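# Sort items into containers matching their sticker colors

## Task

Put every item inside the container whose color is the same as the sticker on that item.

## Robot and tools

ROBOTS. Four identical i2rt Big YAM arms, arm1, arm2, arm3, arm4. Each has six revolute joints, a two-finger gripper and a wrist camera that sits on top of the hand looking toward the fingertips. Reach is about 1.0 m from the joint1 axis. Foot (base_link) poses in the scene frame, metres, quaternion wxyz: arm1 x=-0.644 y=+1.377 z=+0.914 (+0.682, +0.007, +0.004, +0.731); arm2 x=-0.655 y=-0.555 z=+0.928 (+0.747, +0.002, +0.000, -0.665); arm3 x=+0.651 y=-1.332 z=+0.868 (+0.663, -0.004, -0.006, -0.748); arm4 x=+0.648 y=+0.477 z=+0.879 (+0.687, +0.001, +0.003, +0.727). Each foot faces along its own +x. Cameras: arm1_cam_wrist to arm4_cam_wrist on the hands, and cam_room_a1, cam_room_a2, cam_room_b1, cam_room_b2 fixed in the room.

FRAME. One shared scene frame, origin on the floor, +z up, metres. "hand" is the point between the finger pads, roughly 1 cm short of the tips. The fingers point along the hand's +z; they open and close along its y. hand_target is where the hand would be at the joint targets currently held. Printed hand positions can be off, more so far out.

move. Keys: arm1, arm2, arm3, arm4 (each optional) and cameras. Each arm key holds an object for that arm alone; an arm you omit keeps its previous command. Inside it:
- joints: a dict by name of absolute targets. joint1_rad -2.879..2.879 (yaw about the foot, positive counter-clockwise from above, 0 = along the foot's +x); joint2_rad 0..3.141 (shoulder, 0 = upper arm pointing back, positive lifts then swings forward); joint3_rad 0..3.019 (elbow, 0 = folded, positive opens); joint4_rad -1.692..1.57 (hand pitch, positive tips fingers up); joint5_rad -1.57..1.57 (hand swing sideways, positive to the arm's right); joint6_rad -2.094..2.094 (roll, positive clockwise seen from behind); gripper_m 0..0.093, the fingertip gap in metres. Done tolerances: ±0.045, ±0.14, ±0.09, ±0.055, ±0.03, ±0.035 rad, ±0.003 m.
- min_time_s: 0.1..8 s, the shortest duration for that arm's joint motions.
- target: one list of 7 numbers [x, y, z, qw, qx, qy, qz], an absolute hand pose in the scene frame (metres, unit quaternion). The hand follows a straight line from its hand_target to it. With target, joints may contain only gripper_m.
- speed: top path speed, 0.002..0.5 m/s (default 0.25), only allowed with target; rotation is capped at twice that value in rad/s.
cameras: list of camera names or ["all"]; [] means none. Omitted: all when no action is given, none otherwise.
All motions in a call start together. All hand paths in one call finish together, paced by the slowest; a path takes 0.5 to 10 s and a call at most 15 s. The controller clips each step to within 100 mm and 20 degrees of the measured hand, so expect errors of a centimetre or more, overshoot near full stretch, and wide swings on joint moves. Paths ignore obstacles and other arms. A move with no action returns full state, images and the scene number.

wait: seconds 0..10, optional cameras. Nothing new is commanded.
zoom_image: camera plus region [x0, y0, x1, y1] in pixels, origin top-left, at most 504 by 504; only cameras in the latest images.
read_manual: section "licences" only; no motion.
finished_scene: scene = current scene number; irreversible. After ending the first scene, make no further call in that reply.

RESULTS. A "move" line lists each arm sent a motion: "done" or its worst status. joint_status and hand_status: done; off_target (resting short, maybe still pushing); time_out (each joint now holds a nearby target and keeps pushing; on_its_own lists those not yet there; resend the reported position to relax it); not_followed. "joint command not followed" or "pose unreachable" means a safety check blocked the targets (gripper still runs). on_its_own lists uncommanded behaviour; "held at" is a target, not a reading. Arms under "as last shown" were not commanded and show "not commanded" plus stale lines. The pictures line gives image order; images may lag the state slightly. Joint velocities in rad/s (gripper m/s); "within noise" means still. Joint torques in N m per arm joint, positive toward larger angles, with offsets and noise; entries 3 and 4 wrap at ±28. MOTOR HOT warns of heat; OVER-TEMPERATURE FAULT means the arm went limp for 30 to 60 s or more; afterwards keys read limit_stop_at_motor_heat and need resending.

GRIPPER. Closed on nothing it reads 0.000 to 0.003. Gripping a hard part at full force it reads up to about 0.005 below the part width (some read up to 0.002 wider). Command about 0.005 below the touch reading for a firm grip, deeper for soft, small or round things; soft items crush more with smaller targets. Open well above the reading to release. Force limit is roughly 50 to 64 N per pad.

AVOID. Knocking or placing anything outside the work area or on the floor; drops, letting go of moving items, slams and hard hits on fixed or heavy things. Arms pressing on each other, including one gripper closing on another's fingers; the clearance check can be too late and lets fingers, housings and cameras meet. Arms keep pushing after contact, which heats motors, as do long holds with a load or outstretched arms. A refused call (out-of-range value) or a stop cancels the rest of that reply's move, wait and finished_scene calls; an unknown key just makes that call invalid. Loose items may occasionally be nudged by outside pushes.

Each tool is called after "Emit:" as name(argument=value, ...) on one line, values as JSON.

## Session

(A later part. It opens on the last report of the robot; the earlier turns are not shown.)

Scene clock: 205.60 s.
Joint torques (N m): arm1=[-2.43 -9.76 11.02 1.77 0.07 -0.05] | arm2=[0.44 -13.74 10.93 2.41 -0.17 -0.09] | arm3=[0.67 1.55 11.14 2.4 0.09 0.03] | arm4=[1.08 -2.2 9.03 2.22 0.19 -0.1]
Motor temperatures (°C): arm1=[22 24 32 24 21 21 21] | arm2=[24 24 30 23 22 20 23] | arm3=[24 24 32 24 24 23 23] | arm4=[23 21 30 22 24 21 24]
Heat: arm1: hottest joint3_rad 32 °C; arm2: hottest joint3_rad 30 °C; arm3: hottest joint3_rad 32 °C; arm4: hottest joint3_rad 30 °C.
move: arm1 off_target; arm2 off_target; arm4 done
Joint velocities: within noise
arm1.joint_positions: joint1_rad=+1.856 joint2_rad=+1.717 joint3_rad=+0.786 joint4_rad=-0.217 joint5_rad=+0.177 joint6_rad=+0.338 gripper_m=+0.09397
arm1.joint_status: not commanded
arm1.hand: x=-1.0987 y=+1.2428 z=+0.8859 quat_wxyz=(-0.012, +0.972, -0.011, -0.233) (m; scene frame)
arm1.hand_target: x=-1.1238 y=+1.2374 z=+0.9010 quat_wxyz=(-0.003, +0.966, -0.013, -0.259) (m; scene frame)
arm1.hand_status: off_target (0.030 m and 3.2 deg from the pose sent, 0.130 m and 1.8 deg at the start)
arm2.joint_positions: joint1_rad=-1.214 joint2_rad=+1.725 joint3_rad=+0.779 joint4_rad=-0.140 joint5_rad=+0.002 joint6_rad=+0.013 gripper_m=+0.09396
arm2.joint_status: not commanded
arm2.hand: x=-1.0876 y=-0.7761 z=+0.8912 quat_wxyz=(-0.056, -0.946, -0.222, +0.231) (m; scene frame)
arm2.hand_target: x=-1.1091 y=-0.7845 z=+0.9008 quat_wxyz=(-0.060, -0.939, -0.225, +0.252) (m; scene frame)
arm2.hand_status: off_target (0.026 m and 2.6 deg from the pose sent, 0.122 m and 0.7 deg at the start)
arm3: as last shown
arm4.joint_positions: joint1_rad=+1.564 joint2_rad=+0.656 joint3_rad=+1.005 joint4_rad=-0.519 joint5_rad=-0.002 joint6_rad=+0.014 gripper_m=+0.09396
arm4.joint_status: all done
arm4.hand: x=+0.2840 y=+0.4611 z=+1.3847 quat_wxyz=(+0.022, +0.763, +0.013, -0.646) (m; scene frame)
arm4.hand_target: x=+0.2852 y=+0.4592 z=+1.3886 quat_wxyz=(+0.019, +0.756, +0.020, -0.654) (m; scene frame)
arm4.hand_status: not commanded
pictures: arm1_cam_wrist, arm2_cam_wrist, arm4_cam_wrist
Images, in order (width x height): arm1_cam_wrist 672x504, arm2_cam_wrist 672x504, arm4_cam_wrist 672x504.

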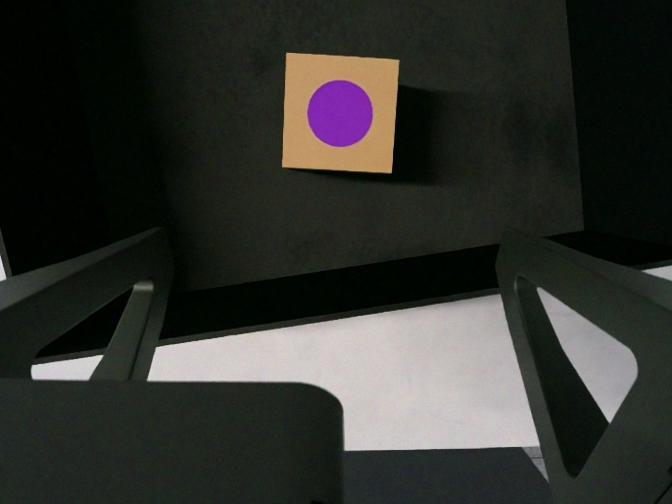

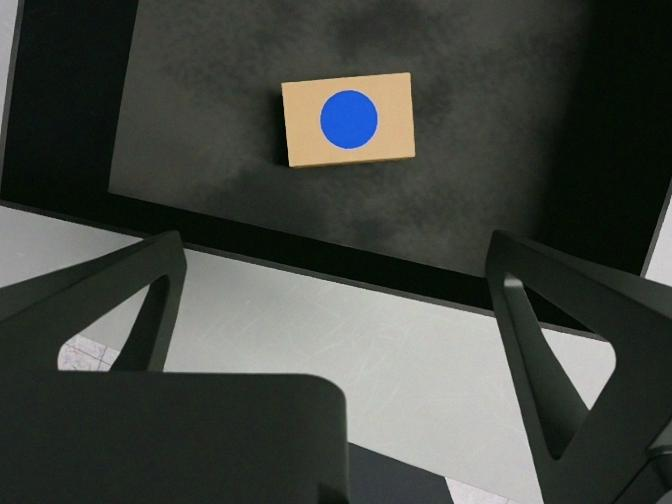

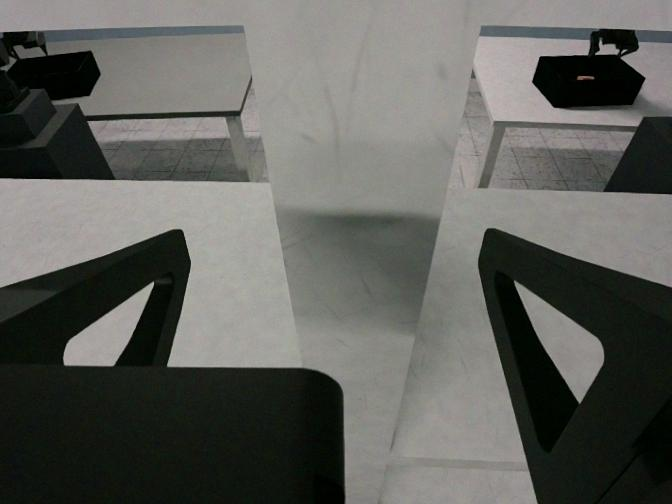

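Emit:
move(arm1={"target": [-1.165, 1.234, 0.835, -0.003, 0.966, -0.013, -0.259], "speed": 0.2}, arm2={"target": [-1.155, -0.801, 0.835, 0.060, 0.939, 0.225, -0.252], "speed": 0.2}, arm4={"joints": {"joint1_rad": 1.1, "joint2_rad": 0.65, "joint3_rad": 0.8, "joint4_rad": -0.5, "joint5_rad": 0, "joint6_rad": 0}, "min_time_s": 3}, cameras=["arm1_cam_wrist","arm2_cam_wrist","arm4_cam_wrist"])

Scene clock: 224.23 s.
Joint torques (N m): arm1=[-3.14 -12.92 9.42 1.78 0.07 -0.04] | arm2=[0.03 -16.38 9.69 2.37 -0.17 -0.07] | arm3=[0.62 1.61 11.15 2.41 0.1 0.02] | arm4=[0.15 -2.37 9.43 2.06 0.16 -0.08]
Motor temperatures (°C): arm1=[22 25 31 23 21 21 21] | arm2=[24 25 30 23 22 20 23] | arm3=[24 24 33 24 24 23 23] | arm4=[23 21 31 22 24 21 24]
Heat: arm1: hottest joint3_rad 31 °C; arm2: hottest joint3_rad 30 °C; arm3: hottest joint3_rad 33 °C; arm4: hottest joint3_rad 31 °C.
move: arm1 off_target; arm2 off_target; arm4 done
Joint velocities: within noise
arm1.joint_positions: joint1_rad=+1.834 joint2_rad=+1.950 joint3_rad=+0.888 joint4_rad=-0.084 joint5_rad=+0.167 joint6_rad=+0.318 gripper_m=+0.09397
arm1.joint_status: not commanded
arm1.hand: x=-1.1393 y=+1.2381 z=+0.8211 quat_wxyz=(-0.011, +0.972, -0.010, -0.233) (m; scene frame)
arm1.hand_target: x=-1.1640 y=+1.2344 z=+0.8359 quat_wxyz=(-0.003, +0.966, -0.013, -0.259) (m; scene frame)
arm1.hand_status: off_target (0.029 m and 3.2 deg from the pose sent, 0.084 m and 3.2 deg at the start)
arm2.joint_positions: joint1_rad=-1.223 joint2_rad=+1.964 joint3_rad=+0.914 joint4_rad=-0.031 joint5_rad=-0.005 joint6_rad=+0.002 gripper_m=+0.09396
arm2.joint_status: not commanded
arm2.hand: x=-1.1345 y=-0.7957 z=+0.8307 quat_wxyz=(-0.057, -0.944, -0.223, +0.234) (m; scene frame)
arm2.hand_target: x=-1.1543 y=-0.8005 z=+0.8356 quat_wxyz=(-0.060, -0.939, -0.225, +0.252) (m; scene frame)
arm2.hand_status: off_target (0.022 m and 2.1 deg from the pose sent, 0.091 m and 2.6 deg at the start)
arm3: as last shown
arm4.joint_positions: joint1_rad=+1.107 joint2_rad=+0.656 joint3_rad=+0.804 joint4_rad=-0.518 joint5_rad=-0.002 joint6_rad=+0.013 gripper_m=+0.09396
arm4.joint_status: all done
arm4.hand: x=+0.3080 y=+0.6264 z=+1.2625 quat_wxyz=(-0.108, +0.806, -0.173, -0.556) (m; scene frame)
arm4.hand_target: x=+0.3092 y=+0.6290 z=+1.2660 quat_wxyz=(-0.116, +0.801, -0.170, -0.563) (m; scene frame)
arm4.hand_status: not commanded
pictures: arm1_cam_wrist, arm2_cam_wrist, arm4_cam_wrist
Images, in order (width x height): arm1_cam_wrist 672x504, arm2_cam_wrist 672x504, arm4_cam_wrist 672x504.

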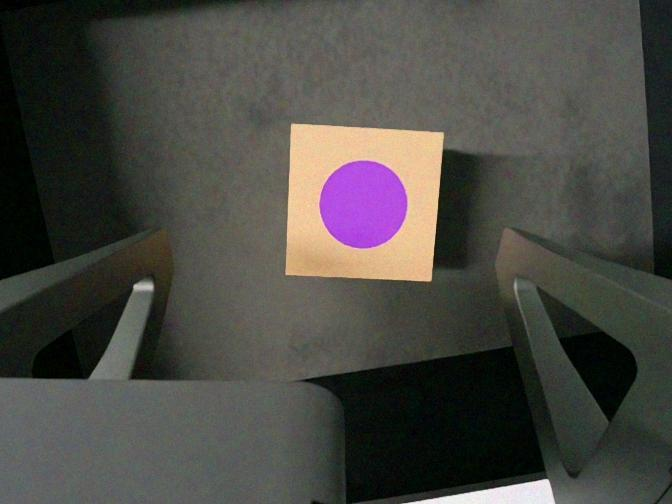

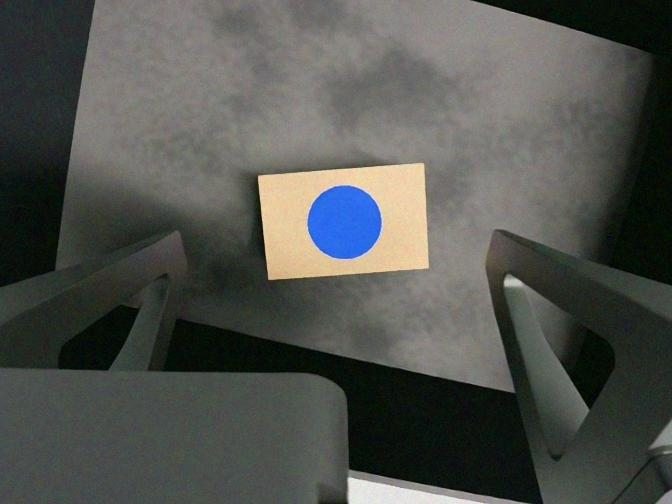

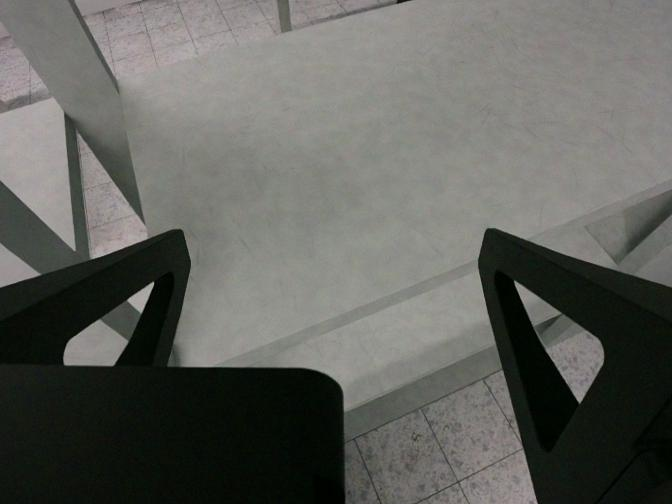

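Emit:
move(arm1={"target": [-1.168, 1.247, 0.755, -0.003, 0.966, -0.013, -0.259], "speed": 0.1}, arm2={"target": [-1.162, -0.801, 0.75, 0.060, 0.939, 0.225, -0.252], "speed": 0.1}, cameras=["arm1_cam_wrist","arm2_cam_wrist"])

Scene clock: 234.23 s.
Joint torques (N m): arm1=[-2.73 -12.75 7.19 1.91 0.08 -0.03] | arm2=[0.03 -16.85 7.72 2.4 -0.18 -0.07] | arm3=[0.44 1.67 11.06 2.4 0.09 0.02] | arm4=[0.32 -2.84 9.44 2.11 0.14 -0.1]
Motor temperatures (°C): arm1=[22 25 31 23 21 21 21] | arm2=[24 25 30 23 22 20 23] | arm3=[24 24 33 24 24 23 23] | arm4=[23 21 32 22 24 21 24]
Heat: arm1: hottest joint3_rad 31 °C; arm2: hottest joint3_rad 30 °C; arm3: hottest joint3_rad 33 °C; arm4: hottest joint3_rad 32 °C.
move: arm1 off_target; arm2 off_target
Joint velocities: within noise
arm1.joint_positions: joint1_rad=+1.807 joint2_rad=+2.146 joint3_rad=+0.912 joint4_rad=+0.109 joint5_rad=+0.154 joint6_rad=+0.293 gripper_m=+0.09397
arm1.joint_status: not commanded
arm1.hand: x=-1.1479 y=+1.2482 z=+0.7503 quat_wxyz=(-0.008, +0.971, -0.011, -0.241) (m; scene frame)
arm1.hand_target: x=-1.1676 y=+1.2473 z=+0.7558 quat_wxyz=(-0.003, +0.966, -0.013, -0.259) (m; scene frame)
arm1.hand_status: off_target (0.021 m and 2.3 deg from the pose sent, 0.073 m and 3.2 deg at the start)
arm2.joint_positions: joint1_rad=-1.229 joint2_rad=+2.179 joint3_rad=+0.973 joint4_rad=+0.143 joint5_rad=-0.008 joint6_rad=-0.003 gripper_m=+0.09396
arm2.joint_status: not commanded
arm2.hand: x=-1.1481 y=-0.7994 z=+0.7554 quat_wxyz=(-0.059, -0.942, -0.223, +0.243) (m; scene frame)
arm2.hand_target: x=-1.1615 y=-0.8007 z=+0.7504 quat_wxyz=(-0.060, -0.939, -0.225, +0.252) (m; scene frame)
arm2.hand_status: off_target (0.015 m and 1.2 deg from the pose sent, 0.085 m and 2.1 deg at the start)
arm3, arm4: as last shown
pictures: arm1_cam_wrist, arm2_cam_wrist
Images, in order (width x height): arm1_cam_wrist 672x504, arm2_cam_wrist 672x504.

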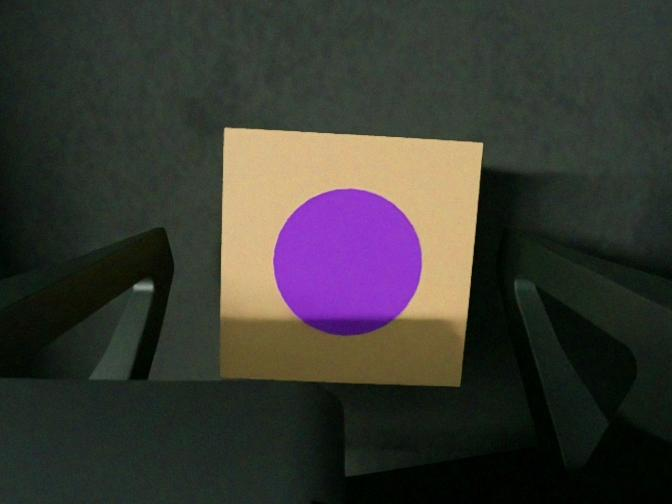

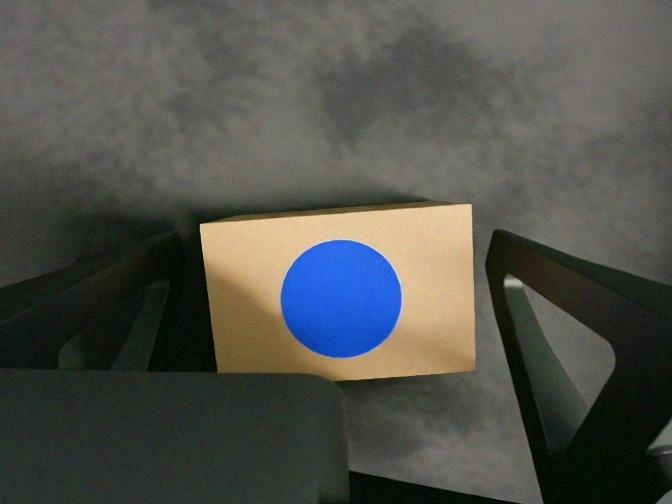

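Emit:
move(arm1={"target": [-1.164, 1.246, 0.742, -0.003, 0.966, -0.013, -0.259], "speed": 0.1}, arm2={"target": [-1.147, -0.794, 0.735, 0.060, 0.939, 0.225, -0.252], "speed": 0.1}, cameras=["arm1_cam_wrist","arm2_cam_wrist"])

Emit:
move(arm1={"joints": {"gripper_m": 0.045}}, arm2={"joints": {"gripper_m": 0.05}}, cameras=["arm1_cam_wrist","arm2_cam_wrist"])

Scene clock: 248.57 s.
Joint torques (N m): arm1=[-1.96 -12.22 6.71 1.83 0.16 -0.01] | arm2=[0.03 -16.26 4.37 2.55 -0.17 -0.07] | arm3=[0.5 1.49 11.1 2.39 0.09 0.03] | arm4=[-0.15 -2.61 9.48 1.98 0.17 -0.1]
Motor temperatures (°C): arm1=[22 25 31 23 21 21 21] | arm2=[24 25 30 23 22 20 23] | arm3=[24 24 33 24 24 23 23] | arm4=[23 21 32 22 24 21 24]
Heat: arm1: hottest joint3_rad 31 °C; arm2: hottest joint3_rad 30 °C; arm3: hottest joint3_rad 33 °C; arm4: hottest joint3_rad 32 °C.
move: arm1 off_target; arm2 off_target
Joint velocities: within noise
arm1.joint_positions: joint1_rad=+1.807 joint2_rad=+2.175 joint3_rad=+0.912 joint4_rad=+0.143 joint5_rad=+0.154 joint6_rad=+0.293 gripper_m=+0.09397
arm1.joint_status: not commanded
arm1.hand: x=-1.1466 y=+1.2486 z=+0.7395 quat_wxyz=(-0.007, +0.970, -0.011, -0.243) (m; scene frame)
arm1.hand_target: x=-1.1636 y=+1.2462 z=+0.7425 quat_wxyz=(-0.003, +0.966, -0.013, -0.259) (m; scene frame)
arm1.hand_status: off_target (0.018 m and 2.0 deg from the pose sent, 0.018 m and 2.3 deg at the start)
arm2.joint_positions: joint1_rad=-1.229 joint2_rad=+2.198 joint3_rad=+0.973 joint4_rad=+0.205 joint5_rad=-0.008 joint6_rad=-0.003 gripper_m=+0.09396
arm2.joint_status: not commanded
arm2.hand: x=-1.1549 y=-0.8027 z=+0.7529 quat_wxyz=(-0.064, -0.937, -0.222, +0.263) (m; scene frame)
arm2.hand_target: x=-1.1464 y=-0.7940 z=+0.7356 quat_wxyz=(-0.060, -0.939, -0.225, +0.252) (m; scene frame)
arm2.hand_status: off_target (0.021 m and 1.4 deg from the pose sent, 0.021 m and 1.2 deg at the start)
arm3, arm4: as last shown
pictures: arm1_cam_wrist, arm2_cam_wrist
Images, in order (width x height): arm1_cam_wrist 672x504, arm2_cam_wrist 672x504.

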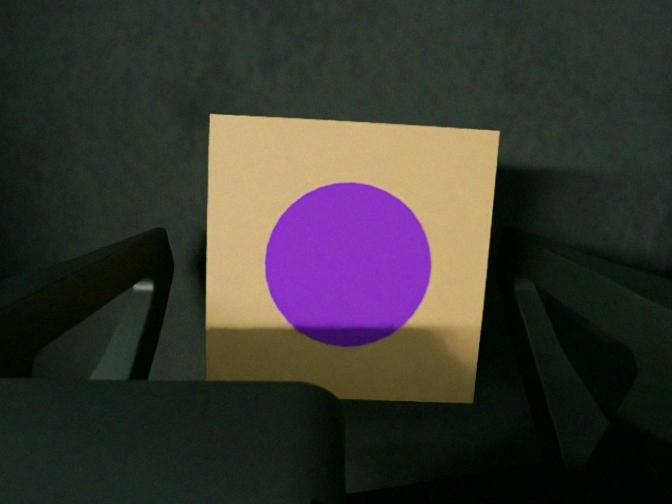

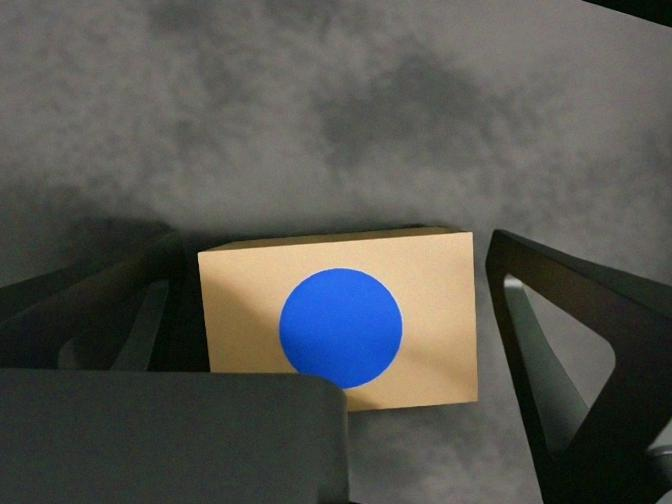

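Scene clock: 249.17 s.
Joint torques (N m): arm1=[-2.26 -12.81 6.69 1.88 0.15 -0.02] | arm2=[0.09 -16.32 4.4 2.51 -0.17 -0.05] | arm3=[0.62 1.49 11.14 2.43 0.09 0.03] | arm4=[0.15 -2.84 9.5 2.03 0.15 -0.11]
Motor temperatures (°C): arm1=[22 25 31 23 21 21 21] | arm2=[24 25 30 23 22 20 23] | arm3=[24 24 33 24 24 23 23] | arm4=[23 21 32 22 24 21 24]
Heat: arm1: hottest joint3_rad 31 °C; arm2: hottest joint3_rad 30 °C; arm3: hottest joint3_rad 33 °C; arm4: hottest joint3_rad 32 °C.
move: arm1 off_target; arm2 off_target
Joint velocities: within noise
arm1.joint_positions: joint1_rad=+1.807 joint2_rad=+2.175 joint3_rad=+0.913 joint4_rad=+0.144 joint5_rad=+0.154 joint6_rad=+0.293 gripper_m=+0.05334
arm1.joint_status: gripper_m off_target (ended at +0.05337, target +0.04500)
arm1.hand: x=-1.1470 y=+1.2485 z=+0.7396 quat_wxyz=(-0.007, +0.970, -0.011, -0.243) (m; scene frame)
arm1.hand_target: x=-1.1635 y=+1.2463 z=+0.7425 quat_wxyz=(-0.003, +0.966, -0.013, -0.259) (m; scene frame)
arm1.hand_status: not commanded
arm2.joint_positions: joint1_rad=-1.229 joint2_rad=+2.198 joint3_rad=+0.973 joint4_rad=+0.206 joint5_rad=-0.008 joint6_rad=-0.005 gripper_m=+0.07004
arm2.joint_status: gripper_m off_target (ended at +0.07006, target +0.05000)
arm2.hand: x=-1.1551 y=-0.8029 z=+0.7531 quat_wxyz=(-0.064, -0.936, -0.223, +0.263) (m; scene frame)
arm2.hand_target: x=-1.1465 y=-0.7940 z=+0.7356 quat_wxyz=(-0.060, -0.939, -0.225, +0.252) (m; scene frame)
arm2.hand_status: not commanded
arm3, arm4: as last shown
pictures: arm1_cam_wrist, arm2_cam_wrist
Images, in order (width x height): arm1_cam_wrist 672x504, arm2_cam_wrist 672x504.

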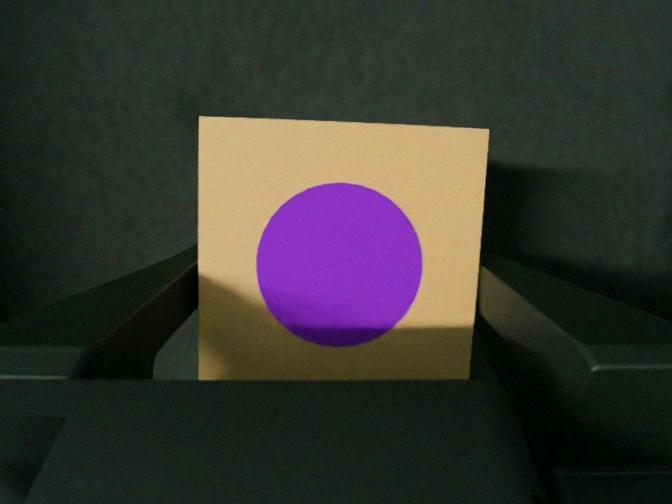

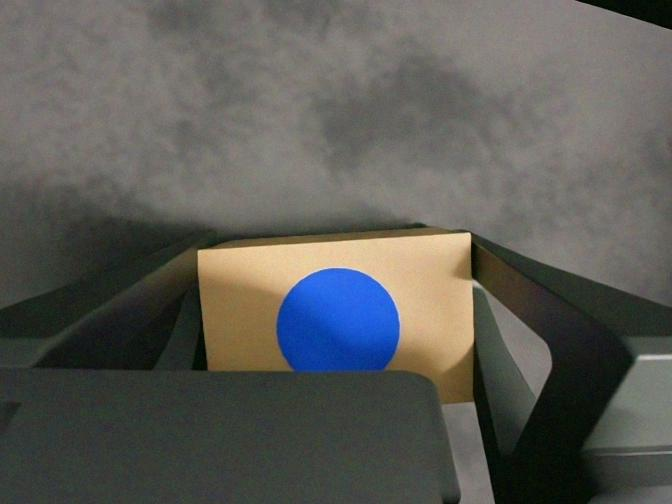

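Emit:
move(arm2={"joints": {"gripper_m": 0.093}})

Emit:
move(arm2={"target": [-1.143, -0.790, 0.757, 0.060, 0.939, 0.225, -0.252], "speed": 0.05}, arm1={"target": [-1.162, 1.246, 1.0, -0.003, 0.966, -0.013, -0.259], "speed": 0.15}, cameras=["arm1_cam_wrist","arm2_cam_wrist"])

Scene clock: 258.70 s.
Joint torques (N m): arm1=[-2.2 -12.81 6.61 1.8 0.12 -0.02] | arm2=[-0.03 -16.38 4.37 2.47 -0.17 -0.05] | arm3=[0.44 1.44 11.1 2.44 0.09 0.02] | arm4=[0.44 -2.78 9.5 2.07 0.14 -0.1]
Motor temperatures (°C): arm1=[22 25 31 23 21 21 22] | arm2=[24 25 29 23 22 20 23] | arm3=[24 24 33 24 24 23 23] | arm4=[23 21 32 22 24 21 24]
Heat: arm1: hottest joint3_rad 31 °C; arm2: hottest joint3_rad 29 °C; arm3: hottest joint3_rad 33 °C; arm4: hottest joint3_rad 32 °C.
move: arm2 done
Joint velocities: within noise
arm1, arm3, arm4: as last shown
arm2.joint_positions: joint1_rad=-1.229 joint2_rad=+2.198 joint3_rad=+0.973 joint4_rad=+0.206 joint5_rad=-0.008 joint6_rad=-0.005 gripper_m=+0.09291
arm2.joint_status: all done
arm2.hand: x=-1.1551 y=-0.8029 z=+0.7531 quat_wxyz=(-0.064, -0.936, -0.223, +0.263) (m; scene frame)
arm2.hand_target: x=-1.1465 y=-0.7940 z=+0.7357 quat_wxyz=(-0.060, -0.939, -0.225, +0.252) (m; scene frame)
arm2.hand_status: not commanded
pictures: none

Scene clock: 261.10 s.
Joint torques (N m): arm1=[-3.08 -11.99 13.7 0.64 0.12 0] | arm2=[0.15 -19.96 3.77 1.17 -0.22 -0.08] | arm3=[0.73 1.55 11.12 2.41 0.08 0.02] | arm4=[0.56 -2.84 9.5 2.06 0.15 -0.1]
Motor temperatures (°C): arm1=[22 25 31 23 21 21 22] | arm2=[24 25 29 23 22 20 23] | arm3=[24 24 33 24 24 23 23] | arm4=[23 21 32 22 24 21 24]
Heat: arm1: hottest joint3_rad 31 °C; arm2: hottest joint3_rad 29 °C; arm3: hottest joint3_rad 33 °C; arm4: hottest joint3_rad 32 °C.
move: arm1 off_target; arm2 done
Joint velocities: within noise
arm1.joint_positions: joint1_rad=+1.807 joint2_rad=+1.613 joint3_rad=+0.964 joint4_rad=-0.489 joint5_rad=+0.154 joint6_rad=+0.293 gripper_m=+0.05334
arm1.joint_status: not commanded
arm1.hand: x=-1.1404 y=+1.2488 z=+0.9734 quat_wxyz=(-0.010, +0.972, -0.010, -0.235) (m; scene frame)
arm1.hand_target: x=-1.1608 y=+1.2465 z=+1.0005 quat_wxyz=(-0.003, +0.966, -0.013, -0.259) (m; scene frame)
arm1.hand_status: off_target (0.034 m and 3.0 deg from the pose sent, 0.261 m and 1.9 deg at the start)
arm2.joint_positions: joint1_rad=-1.234 joint2_rad=+2.181 joint3_rad=+0.949 joint4_rad=+0.206 joint5_rad=-0.009 joint6_rad=-0.006 gripper_m=+0.09291
arm2.joint_status: not commanded
arm2.hand: x=-1.1484 y=-0.7971 z=+0.7561 quat_wxyz=(-0.063, -0.938, -0.221, +0.260) (m; scene frame)
arm2.hand_target: x=-1.1429 y=-0.7901 z=+0.7568 quat_wxyz=(-0.060, -0.939, -0.225, +0.252) (m; scene frame)
arm2.hand_status: done (0.009 m and 1.1 deg from the pose sent, 0.018 m and 1.4 deg at the start)
arm3.joint_positions: joint1_rad=-1.990 joint2_rad=+0.642 joint3_rad=+1.391 joint4_rad=-1.218 joint5_rad=-0.002 joint6_rad=-0.008 gripper_m=+0.09398
arm3.joint_status: not commanded
arm3.hand: x=+0.4272 y=-1.1900 z=+1.4251 quat_wxyz=(+0.135, -0.823, +0.227, +0.502) (m; scene frame)
arm3.hand_target: x=+0.4293 y=-1.1877 z=+1.4466 quat_wxyz=(+0.142, -0.809, +0.231, +0.522) (m; scene frame)
arm3.hand_status: not commanded
arm4: as last shown
pictures: arm1_cam_wrist, arm2_cam_wrist
Images, in order (width x height): arm1_cam_wrist 672x504, arm2_cam_wrist 672x504.

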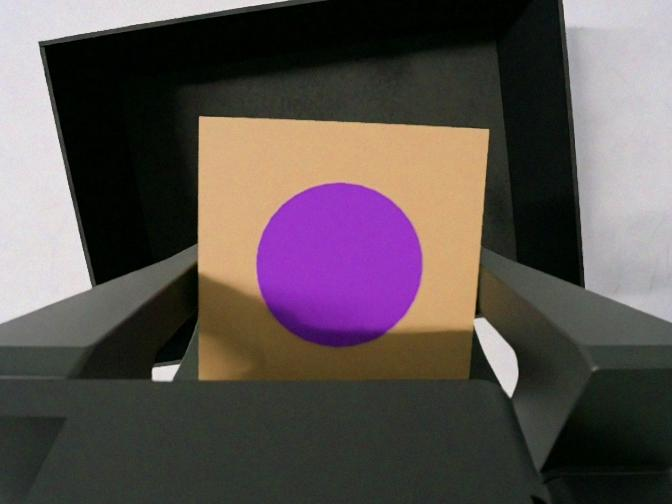

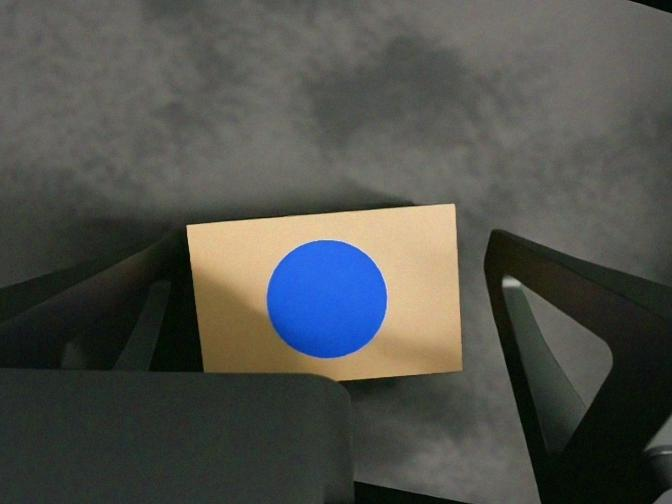

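Emit:
move(arm2={"target": [-1.128, -0.782, 0.755, 0.060, 0.939, 0.225, -0.252], "speed": 0.05}, cameras=["arm2_cam_wrist"])

Emit:
move(arm2={"joints": {"gripper_m": 0.055}}, cameras=["arm2_cam_wrist"])

Scene clock: 265.10 s.
Joint torques (N m): arm1=[-2.43 -11.63 13.72 0.61 0.12 -0.02] | arm2=[0.09 -19.14 3.26 2.28 -0.2 -0.08] | arm3=[0.56 1.49 11.11 2.39 0.09 0.02] | arm4=[0.38 -2.96 9.46 2.14 0.16 -0.08]
Motor temperatures (°C): arm1=[22 25 32 23 21 21 22] | arm2=[24 25 28 23 22 20 23] | arm3=[24 24 33 24 24 23 23] | arm4=[23 21 33 22 24 21 24]
Heat: arm1: hottest joint3_rad 32 °C; arm2: hottest joint3_rad 28 °C; arm3: hottest joint3_rad 33 °C; arm4: hottest joint3_rad 33 °C.
move: arm2 done
Joint velocities: within noise
arm1, arm3, arm4: as last shown
arm2.joint_positions: joint1_rad=-1.236 joint2_rad=+2.166 joint3_rad=+0.902 joint4_rad=+0.218 joint5_rad=-0.010 joint6_rad=-0.006 gripper_m=+0.09291
arm2.joint_status: not commanded
arm2.hand: x=-1.1309 y=-0.7875 z=+0.7536 quat_wxyz=(-0.061, -0.941, -0.221, +0.250) (m; scene frame)
arm2.hand_target: x=-1.1280 y=-0.7821 z=+0.7550 quat_wxyz=(-0.060, -0.939, -0.225, +0.252) (m; scene frame)
arm2.hand_status: done (0.006 m and 0.5 deg from the pose sent, 0.025 m and 1.1 deg at the start)
pictures: arm2_cam_wrist
Images, in order (width x height): arm2_cam_wrist 672x504.

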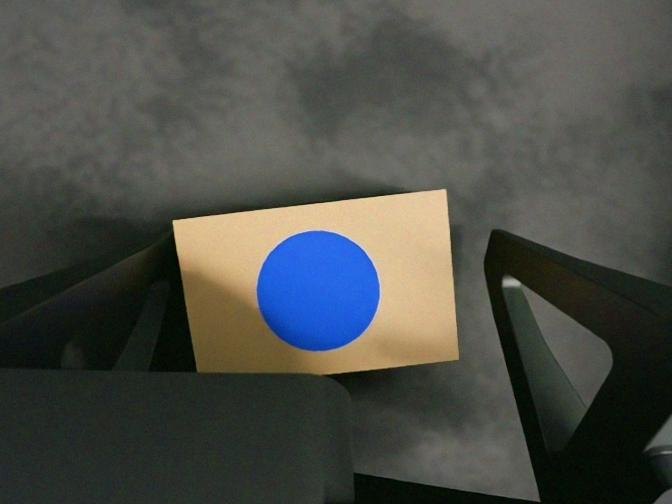

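Scene clock: 265.67 s.
Joint torques (N m): arm1=[-2.08 -12.04 13.67 0.81 0.14 -0.04] | arm2=[0.09 -19.02 3.19 2.22 -0.18 -0.08] | arm3=[0.56 1.44 11.17 2.41 0.09 0.02] | arm4=[-0.03 -2.32 9.39 2.07 0.16 -0.12]
Motor temperatures (°C): arm1=[22 25 32 23 21 21 22] | arm2=[24 25 28 23 22 20 23] | arm3=[24 24 33 24 24 23 23] | arm4=[23 21 33 22 24 21 24]
Heat: arm1: hottest joint3_rad 32 °C; arm2: hottest joint3_rad 28 °C; arm3: hottest joint3_rad 33 °C; arm4: hottest joint3_rad 33 °C.
move: arm2 off_target
Joint velocities: within noise
arm1, arm3, arm4: as last shown
arm2.joint_positions: joint1_rad=-1.236 joint2_rad=+2.166 joint3_rad=+0.902 joint4_rad=+0.218 joint5_rad=-0.011 joint6_rad=-0.007 gripper_m=+0.07042
arm2.joint_status: gripper_m off_target (ended at +0.07044, target +0.05500)
arm2.hand: x=-1.1312 y=-0.7873 z=+0.7538 quat_wxyz=(-0.061, -0.940, -0.221, +0.251) (m; scene frame)
arm2.hand_target: x=-1.1280 y=-0.7820 z=+0.7550 quat_wxyz=(-0.060, -0.939, -0.225, +0.252) (m; scene frame)
arm2.hand_status: not commanded
pictures: arm2_cam_wrist
Images, in order (width x height): arm2_cam_wrist 672x504.

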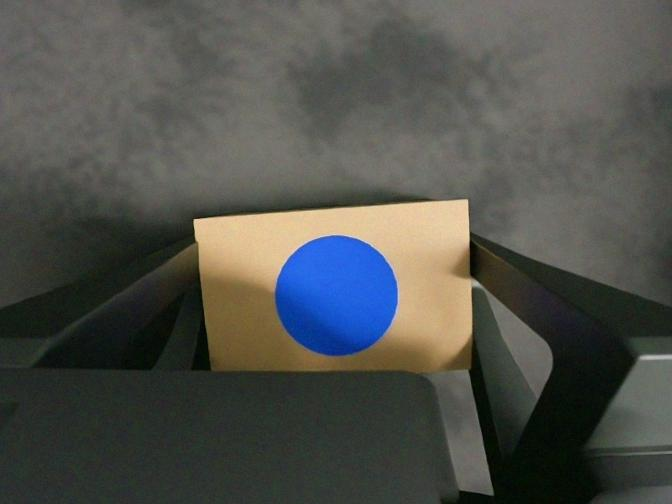

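Emit:
move(arm1={"joints": {"joint1_rad": 1.8, "joint2_rad": 0.65, "joint3_rad": 0.9, "joint4_rad": -1.2, "joint5_rad": 0, "joint6_rad": 0}, "min_time_s": 3}, arm2={"target": [-1.10, -0.78, 1.0, 0.060, 0.939, 0.225, -0.252], "speed": 0.15})

Emit:
move(arm1={"joints": {"joint1_rad": -2.25}, "min_time_s": 5}, arm2={"joints": {"joint2_rad": 0.65, "joint3_rad": 0.9, "joint4_rad": -1.2, "joint5_rad": 0, "joint6_rad": 0}, "min_time_s": 3}, cameras=["arm1_cam_wrist","arm2_cam_wrist"])

Emit:
move(arm2={"joints": {"joint1_rad": 2.11}, "min_time_s": 5}, cameras=["arm2_cam_wrist"])

Scene clock: 297.17 s.
Joint torques (N m): arm1=[-2.55 0.79 11.69 0.96 -0.02 -0.03] | arm2=[1.49 -13.8 13.14 1.2 0.13 0.12] | arm3=[0.62 1.49 11.15 2.43 0.09 0.02] | arm4=[0.5 -2.55 9.47 2.1 0.13 -0.12]
Motor temperatures (°C): arm1=[22 25 35 23 21 21 22] | arm2=[24 26 27 22 22 20 24] | arm3=[24 24 33 24 24 23 23] | arm4=[23 21 33 22 24 21 24]
Heat: arm1: hottest joint3_rad 35 °C; arm2: hottest joint3_rad 27 °C; arm3: hottest joint3_rad 33 °C; arm4: hottest joint3_rad 33 °C.
move: arm1 done; arm2 off_target
Joint velocities: within noise
arm1.joint_positions: joint1_rad=+1.807 joint2_rad=+0.652 joint3_rad=+0.895 joint4_rad=-1.191 joint5_rad=+0.002 joint6_rad=+0.008 gripper_m=+0.05334
arm1.joint_status: all done
arm1.hand: x=-0.9037 y=+1.2938 z=+1.2227 quat_wxyz=(+0.045, +0.939, +0.142, -0.310) (m; scene frame)
arm1.hand_target: x=-0.9027 y=+1.2959 z=+1.2245 quat_wxyz=(+0.043, +0.939, +0.142, -0.309) (m; scene frame)
arm1.hand_status: not commanded
arm2.joint_positions: joint1_rad=-1.230 joint2_rad=+1.506 joint3_rad=+0.831 joint4_rad=-0.401 joint5_rad=-0.006 joint6_rad=-0.007 gripper_m=+0.07042
arm2.joint_status: not commanded
arm2.hand: x=-1.0863 y=-0.7686 z=+0.9823 quat_wxyz=(-0.056, -0.944, -0.225, +0.237) (m; scene frame)
arm2.hand_target: x=-1.0994 y=-0.7797 z=+1.0004 quat_wxyz=(-0.060, -0.939, -0.225, +0.252) (m; scene frame)
arm2.hand_status: off_target (0.025 m and 1.9 deg from the pose sent, 0.248 m and 0.5 deg at the start)
arm3: as last shown
arm4.joint_positions: joint1_rad=+1.107 joint2_rad=+0.656 joint3_rad=+0.804 joint4_rad=-0.518 joint5_rad=-0.002 joint6_rad=+0.013 gripper_m=+0.09396
arm4.joint_status: not commanded
arm4.hand: x=+0.3080 y=+0.6264 z=+1.2625 quat_wxyz=(-0.108, +0.806, -0.173, -0.556) (m; scene frame)
arm4.hand_target: x=+0.3092 y=+0.6290 z=+1.2660 quat_wxyz=(-0.116, +0.801, -0.170, -0.563) (m; scene frame)
arm4.hand_status: not commanded
pictures: none

Scene clock: 302.50 s.
Joint torques (N m): arm1=[-1.9 1.08 11.59 1.11 0.04 -0.04] | arm2=[1.49 -2.61 17.47 1.36 0.13 0.14] | arm3=[0.56 1.55 11.14 2.4 0.08 0.03] | arm4=[-0.03 -2.67 9.46 2.07 0.12 -0.11]
Motor temperatures (°C): arm1=[22 25 35 23 21 21 22] | arm2=[24 26 29 22 22 20 24] | arm3=[24 24 33 24 24 23 23] | arm4=[23 21 33 22 24 21 24]
Heat: arm1: hottest joint3_rad 35 °C; arm2: hottest joint3_rad 29 °C; arm3: hottest joint3_rad 33 °C; arm4: hottest joint3_rad 33 °C.
move: arm1 done; arm2 done
Joint velocities: within noise
arm1.joint_positions: joint1_rad=-2.245 joint2_rad=+0.652 joint3_rad=+0.895 joint4_rad=-1.191 joint5_rad=+0.000 joint6_rad=+0.006 gripper_m=+0.05336
arm1.joint_status: all done
arm1.hand: x=-0.4112 y=+1.2183 z=+1.2148 quat_wxyz=(-0.285, -0.286, -0.910, +0.091) (m; scene frame)
arm1.hand_target: x=-0.4132 y=+1.2180 z=+1.2166 quat_wxyz=(-0.284, -0.286, -0.911, +0.093) (m; scene frame)
arm1.hand_status: not commanded
arm2.joint_positions: joint1_rad=-1.230 joint2_rad=+0.654 joint3_rad=+0.833 joint4_rad=-1.188 joint5_rad=-0.003 joint6_rad=-0.007 gripper_m=+0.07042
arm2.joint_status: all done
arm2.hand: x=-0.8982 y=-0.6759 z=+1.2003 quat_wxyz=(-0.062, -0.935, -0.222, +0.269) (m; scene frame)
arm2.hand_target: x=-0.9021 y=-0.6801 z=+1.2337 quat_wxyz=(-0.069, -0.927, -0.221, +0.296) (m; scene frame)
arm2.hand_status: not commanded
arm3, arm4: as last shown
pictures: arm1_cam_wrist, arm2_cam_wrist
Images, in order (width x height): arm1_cam_wrist 672x504, arm2_cam_wrist 672x504.

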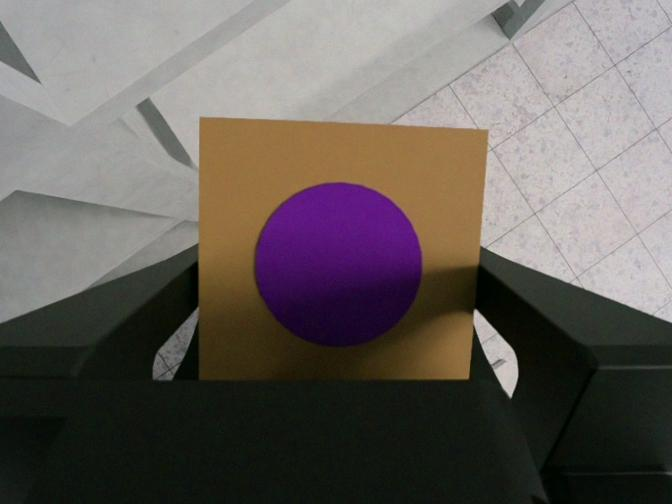

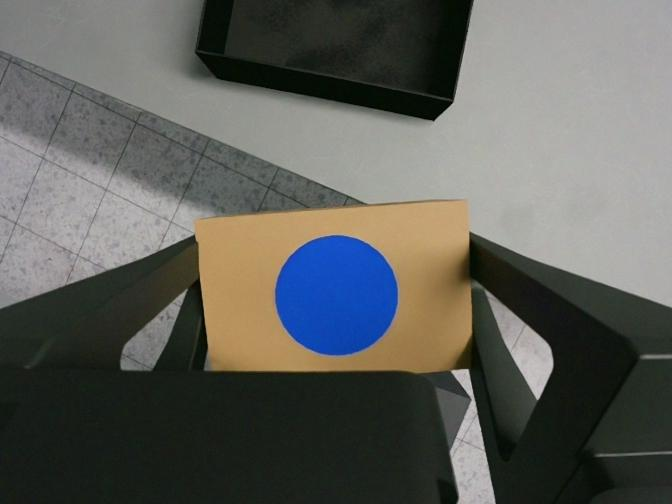

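Scene clock: 307.83 s.
Joint torques (N m): arm1=[-1.61 0.73 11.71 0.98 0.01 -0.04] | arm2=[0.97 -2.43 17.48 1.36 -0.04 0.14] | arm3=[0.62 1.61 11.08 2.44 0.09 0.03] | arm4=[0.09 -3.02 9.48 2.1 0.14 -0.11]
Motor temperatures (°C): arm1=[22 25 35 23 21 21 22] | arm2=[24 26 31 22 22 20 24] | arm3=[24 24 33 24 24 23 23] | arm4=[23 21 33 22 24 21 24]
Heat: arm1: hottest joint3_rad 35 °C; arm2: hottest joint3_rad 31 °C; arm3: hottest joint3_rad 33 °C; arm4: hottest joint3_rad 33 °C.
move: arm2 done
Joint velocities: within noise
arm1, arm3, arm4: as last shown
arm2.joint_positions: joint1_rad=+2.108 joint2_rad=+0.654 joint3_rad=+0.833 joint4_rad=-1.188 joint5_rad=+0.000 joint6_rad=-0.007 gripper_m=+0.07043
arm2.joint_status: all done
arm2.hand: x=-0.4405 y=-0.3919 z=+1.2021 quat_wxyz=(-0.264, +0.312, -0.908, -0.089) (m; scene frame)
arm2.hand_target: x=-0.4368 y=-0.3883 z=+1.2355 quat_wxyz=(-0.290, +0.307, -0.901, -0.100) (m; scene frame)
arm2.hand_status: not commanded
pictures: arm2_cam_wrist
Images, in order (width x height): arm2_cam_wrist 672x504.

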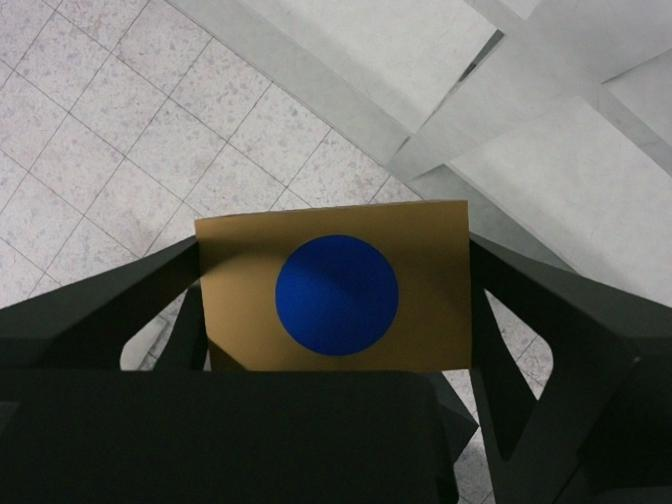

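Emit:
move(arm1={"target": [0.0, 0.93, 1.04, 0.247, 0.291, 0.921, -0.078], "speed": 0.15}, arm2={"target": [0.0, -0.04, 1.04, 0.245, -0.315, 0.914, 0.084], "speed": 0.15}, arm4={"joints": {"joint1_rad": 0.9, "joint2_rad": 0.65, "joint3_rad": 0.8, "joint4_rad": -0.6, "joint5_rad": 0, "joint6_rad": 0}, "min_time_s": 2}, cameras=["all"])

Scene clock: 321.10 s.
Joint torques (N m): arm1=[-1.79 -19.49 16.9 0.84 -0.03 0] | arm2=[1.49 -24.53 17.42 1.2 0.13 0.16] | arm3=[0.5 1.55 11.11 2.39 0.08 0.04] | arm4=[0.44 -2.32 9.36 0.99 0.14 -0.09]
Motor temperatures (°C): arm1=[22 25 35 23 21 21 22] | arm2=[24 26 34 22 22 20 24] | arm3=[24 24 33 24 24 23 23] | arm4=[23 21 34 22 24 21 24]
Heat: arm1: hottest joint3_rad 35 °C; arm2: hottest joint3_rad 34 °C; arm3: hottest joint3_rad 33 °C; arm4: hottest joint3_rad 34 °C.
move: arm1 off_target; arm2 off_target; arm4 done
Joint velocities: within noise
arm1.joint_positions: joint1_rad=-2.245 joint2_rad=+2.111 joint3_rad=+1.872 joint4_rad=-0.842 joint5_rad=-0.003 joint6_rad=+0.006 gripper_m=+0.05336
arm1.joint_status: not commanded
arm1.hand: x=-0.0152 y=+0.9430 z=+1.0136 quat_wxyz=(-0.224, -0.292, -0.927, +0.071) (m; scene frame)
arm1.hand_target: x=-0.0016 y=+0.9311 z=+1.0404 quat_wxyz=(-0.248, -0.291, -0.921, +0.078) (m; scene frame)
arm1.hand_status: off_target (0.033 m and 2.8 deg from the pose sent, 0.532 m and 4.8 deg at the start)
arm2.joint_positions: joint1_rad=+2.112 joint2_rad=+2.282 joint3_rad=+2.150 joint4_rad=-0.935 joint5_rad=+0.001 joint6_rad=-0.007 gripper_m=+0.07043
arm2.joint_status: not commanded
arm2.hand: x=-0.0072 y=-0.0551 z=+1.0362 quat_wxyz=(-0.237, +0.316, -0.915, -0.081) (m; scene frame)
arm2.hand_target: x=-0.0011 y=-0.0406 z=+1.0400 quat_wxyz=(-0.246, +0.315, -0.913, -0.084) (m; scene frame)
arm2.hand_status: off_target (0.017 m and 1.0 deg from the pose sent, 0.587 m and 2.4 deg at the start)
arm3: as last shown
arm4.joint_positions: joint1_rad=+0.908 joint2_rad=+0.656 joint3_rad=+0.804 joint4_rad=-0.588 joint5_rad=-0.002 joint6_rad=+0.013 gripper_m=+0.09396
arm4.joint_status: all done
arm4.hand: x=+0.3494 y=+0.6870 z=+1.2461 quat_wxyz=(-0.154, +0.803, -0.258, -0.514) (m; scene frame)
arm4.hand_target: x=+0.3536 y=+0.6879 z=+1.2427 quat_wxyz=(-0.159, +0.806, -0.257, -0.508) (m; scene frame)
arm4.hand_status: not commanded
pictures: arm1_cam_wrist, arm2_cam_wrist, arm3_cam_wrist, arm4_cam_wrist, cam_room_a1, cam_room_a2, cam_room_b1, cam_room_b2
Images, in order (width x height): arm1_cam_wrist 672x504, arm2_cam_wrist 672x504, arm3_cam_wrist 672x504, arm4_cam_wrist 672x504, cam_room_a1 672x504, cam_room_a2 672x504, cam_room_b1 672x504, cam_room_b2 672x504.

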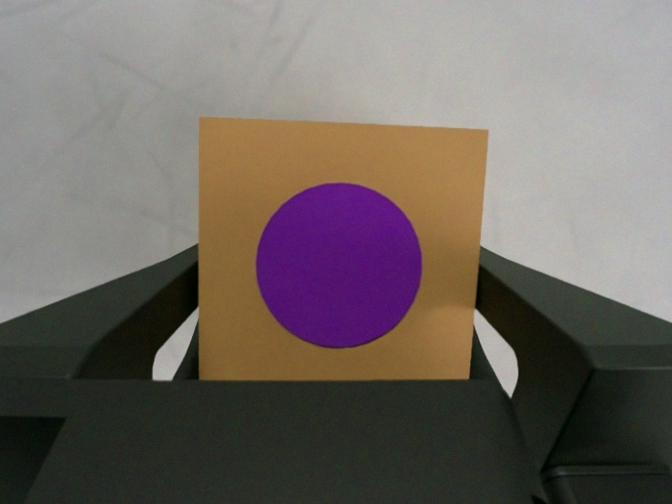

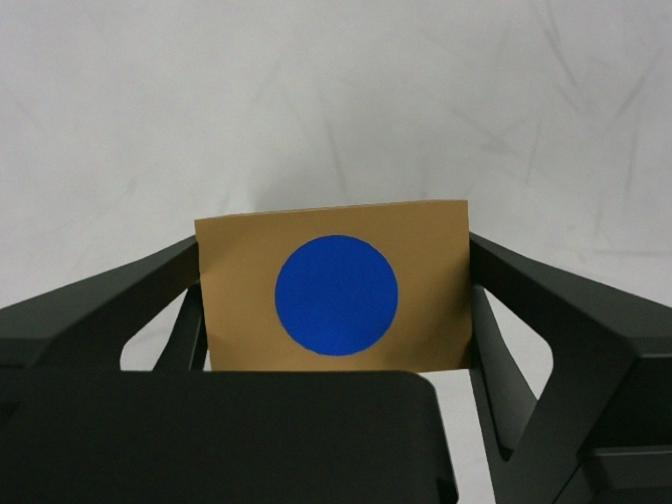

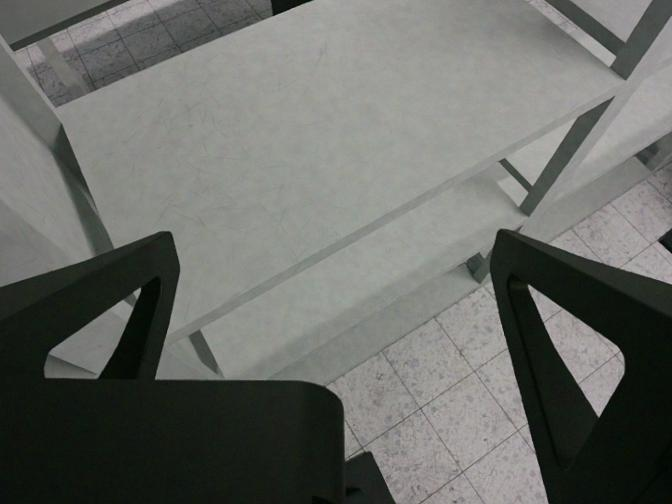

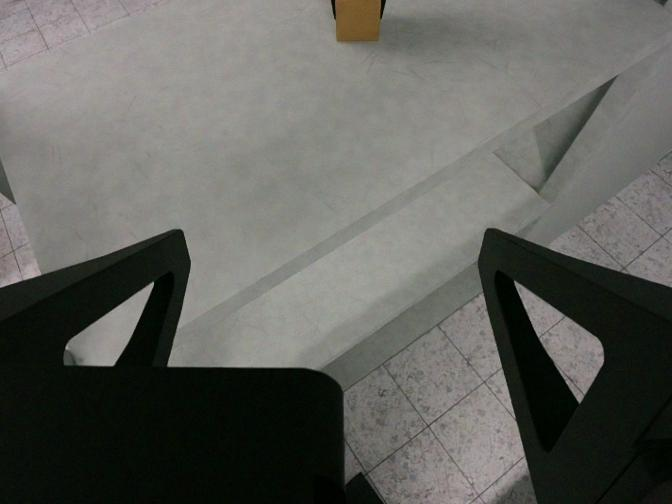

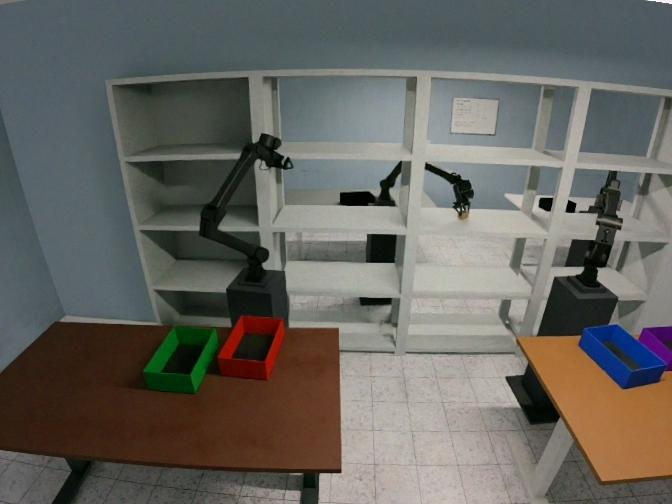

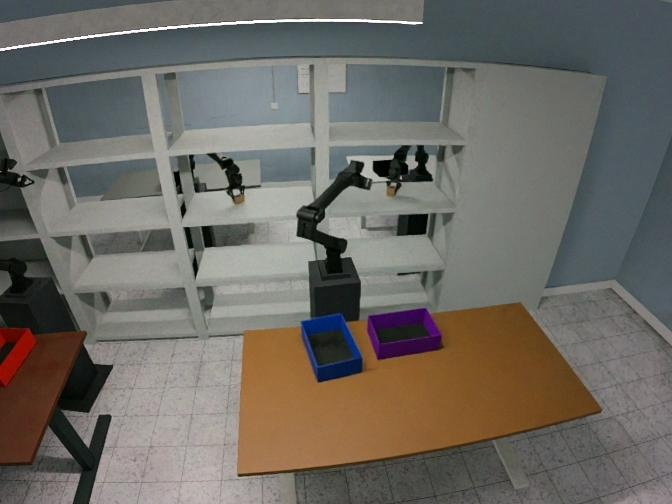

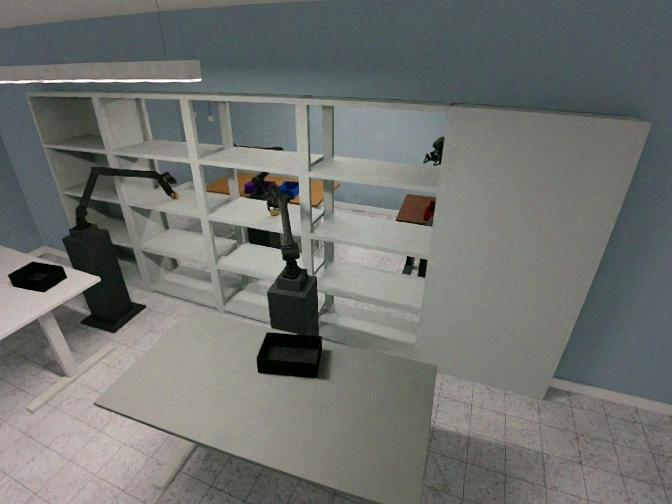

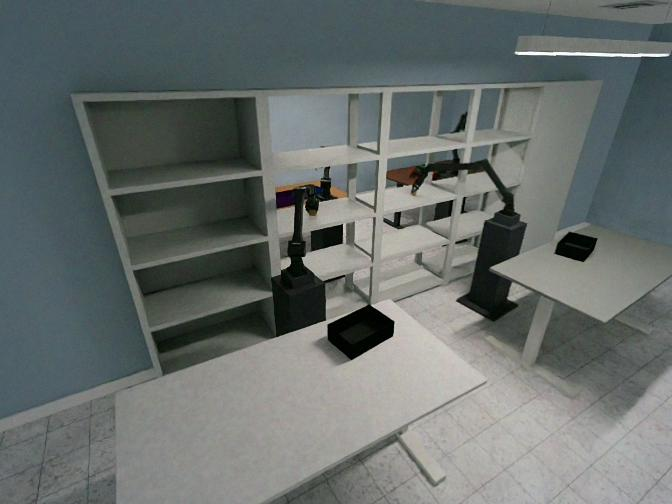

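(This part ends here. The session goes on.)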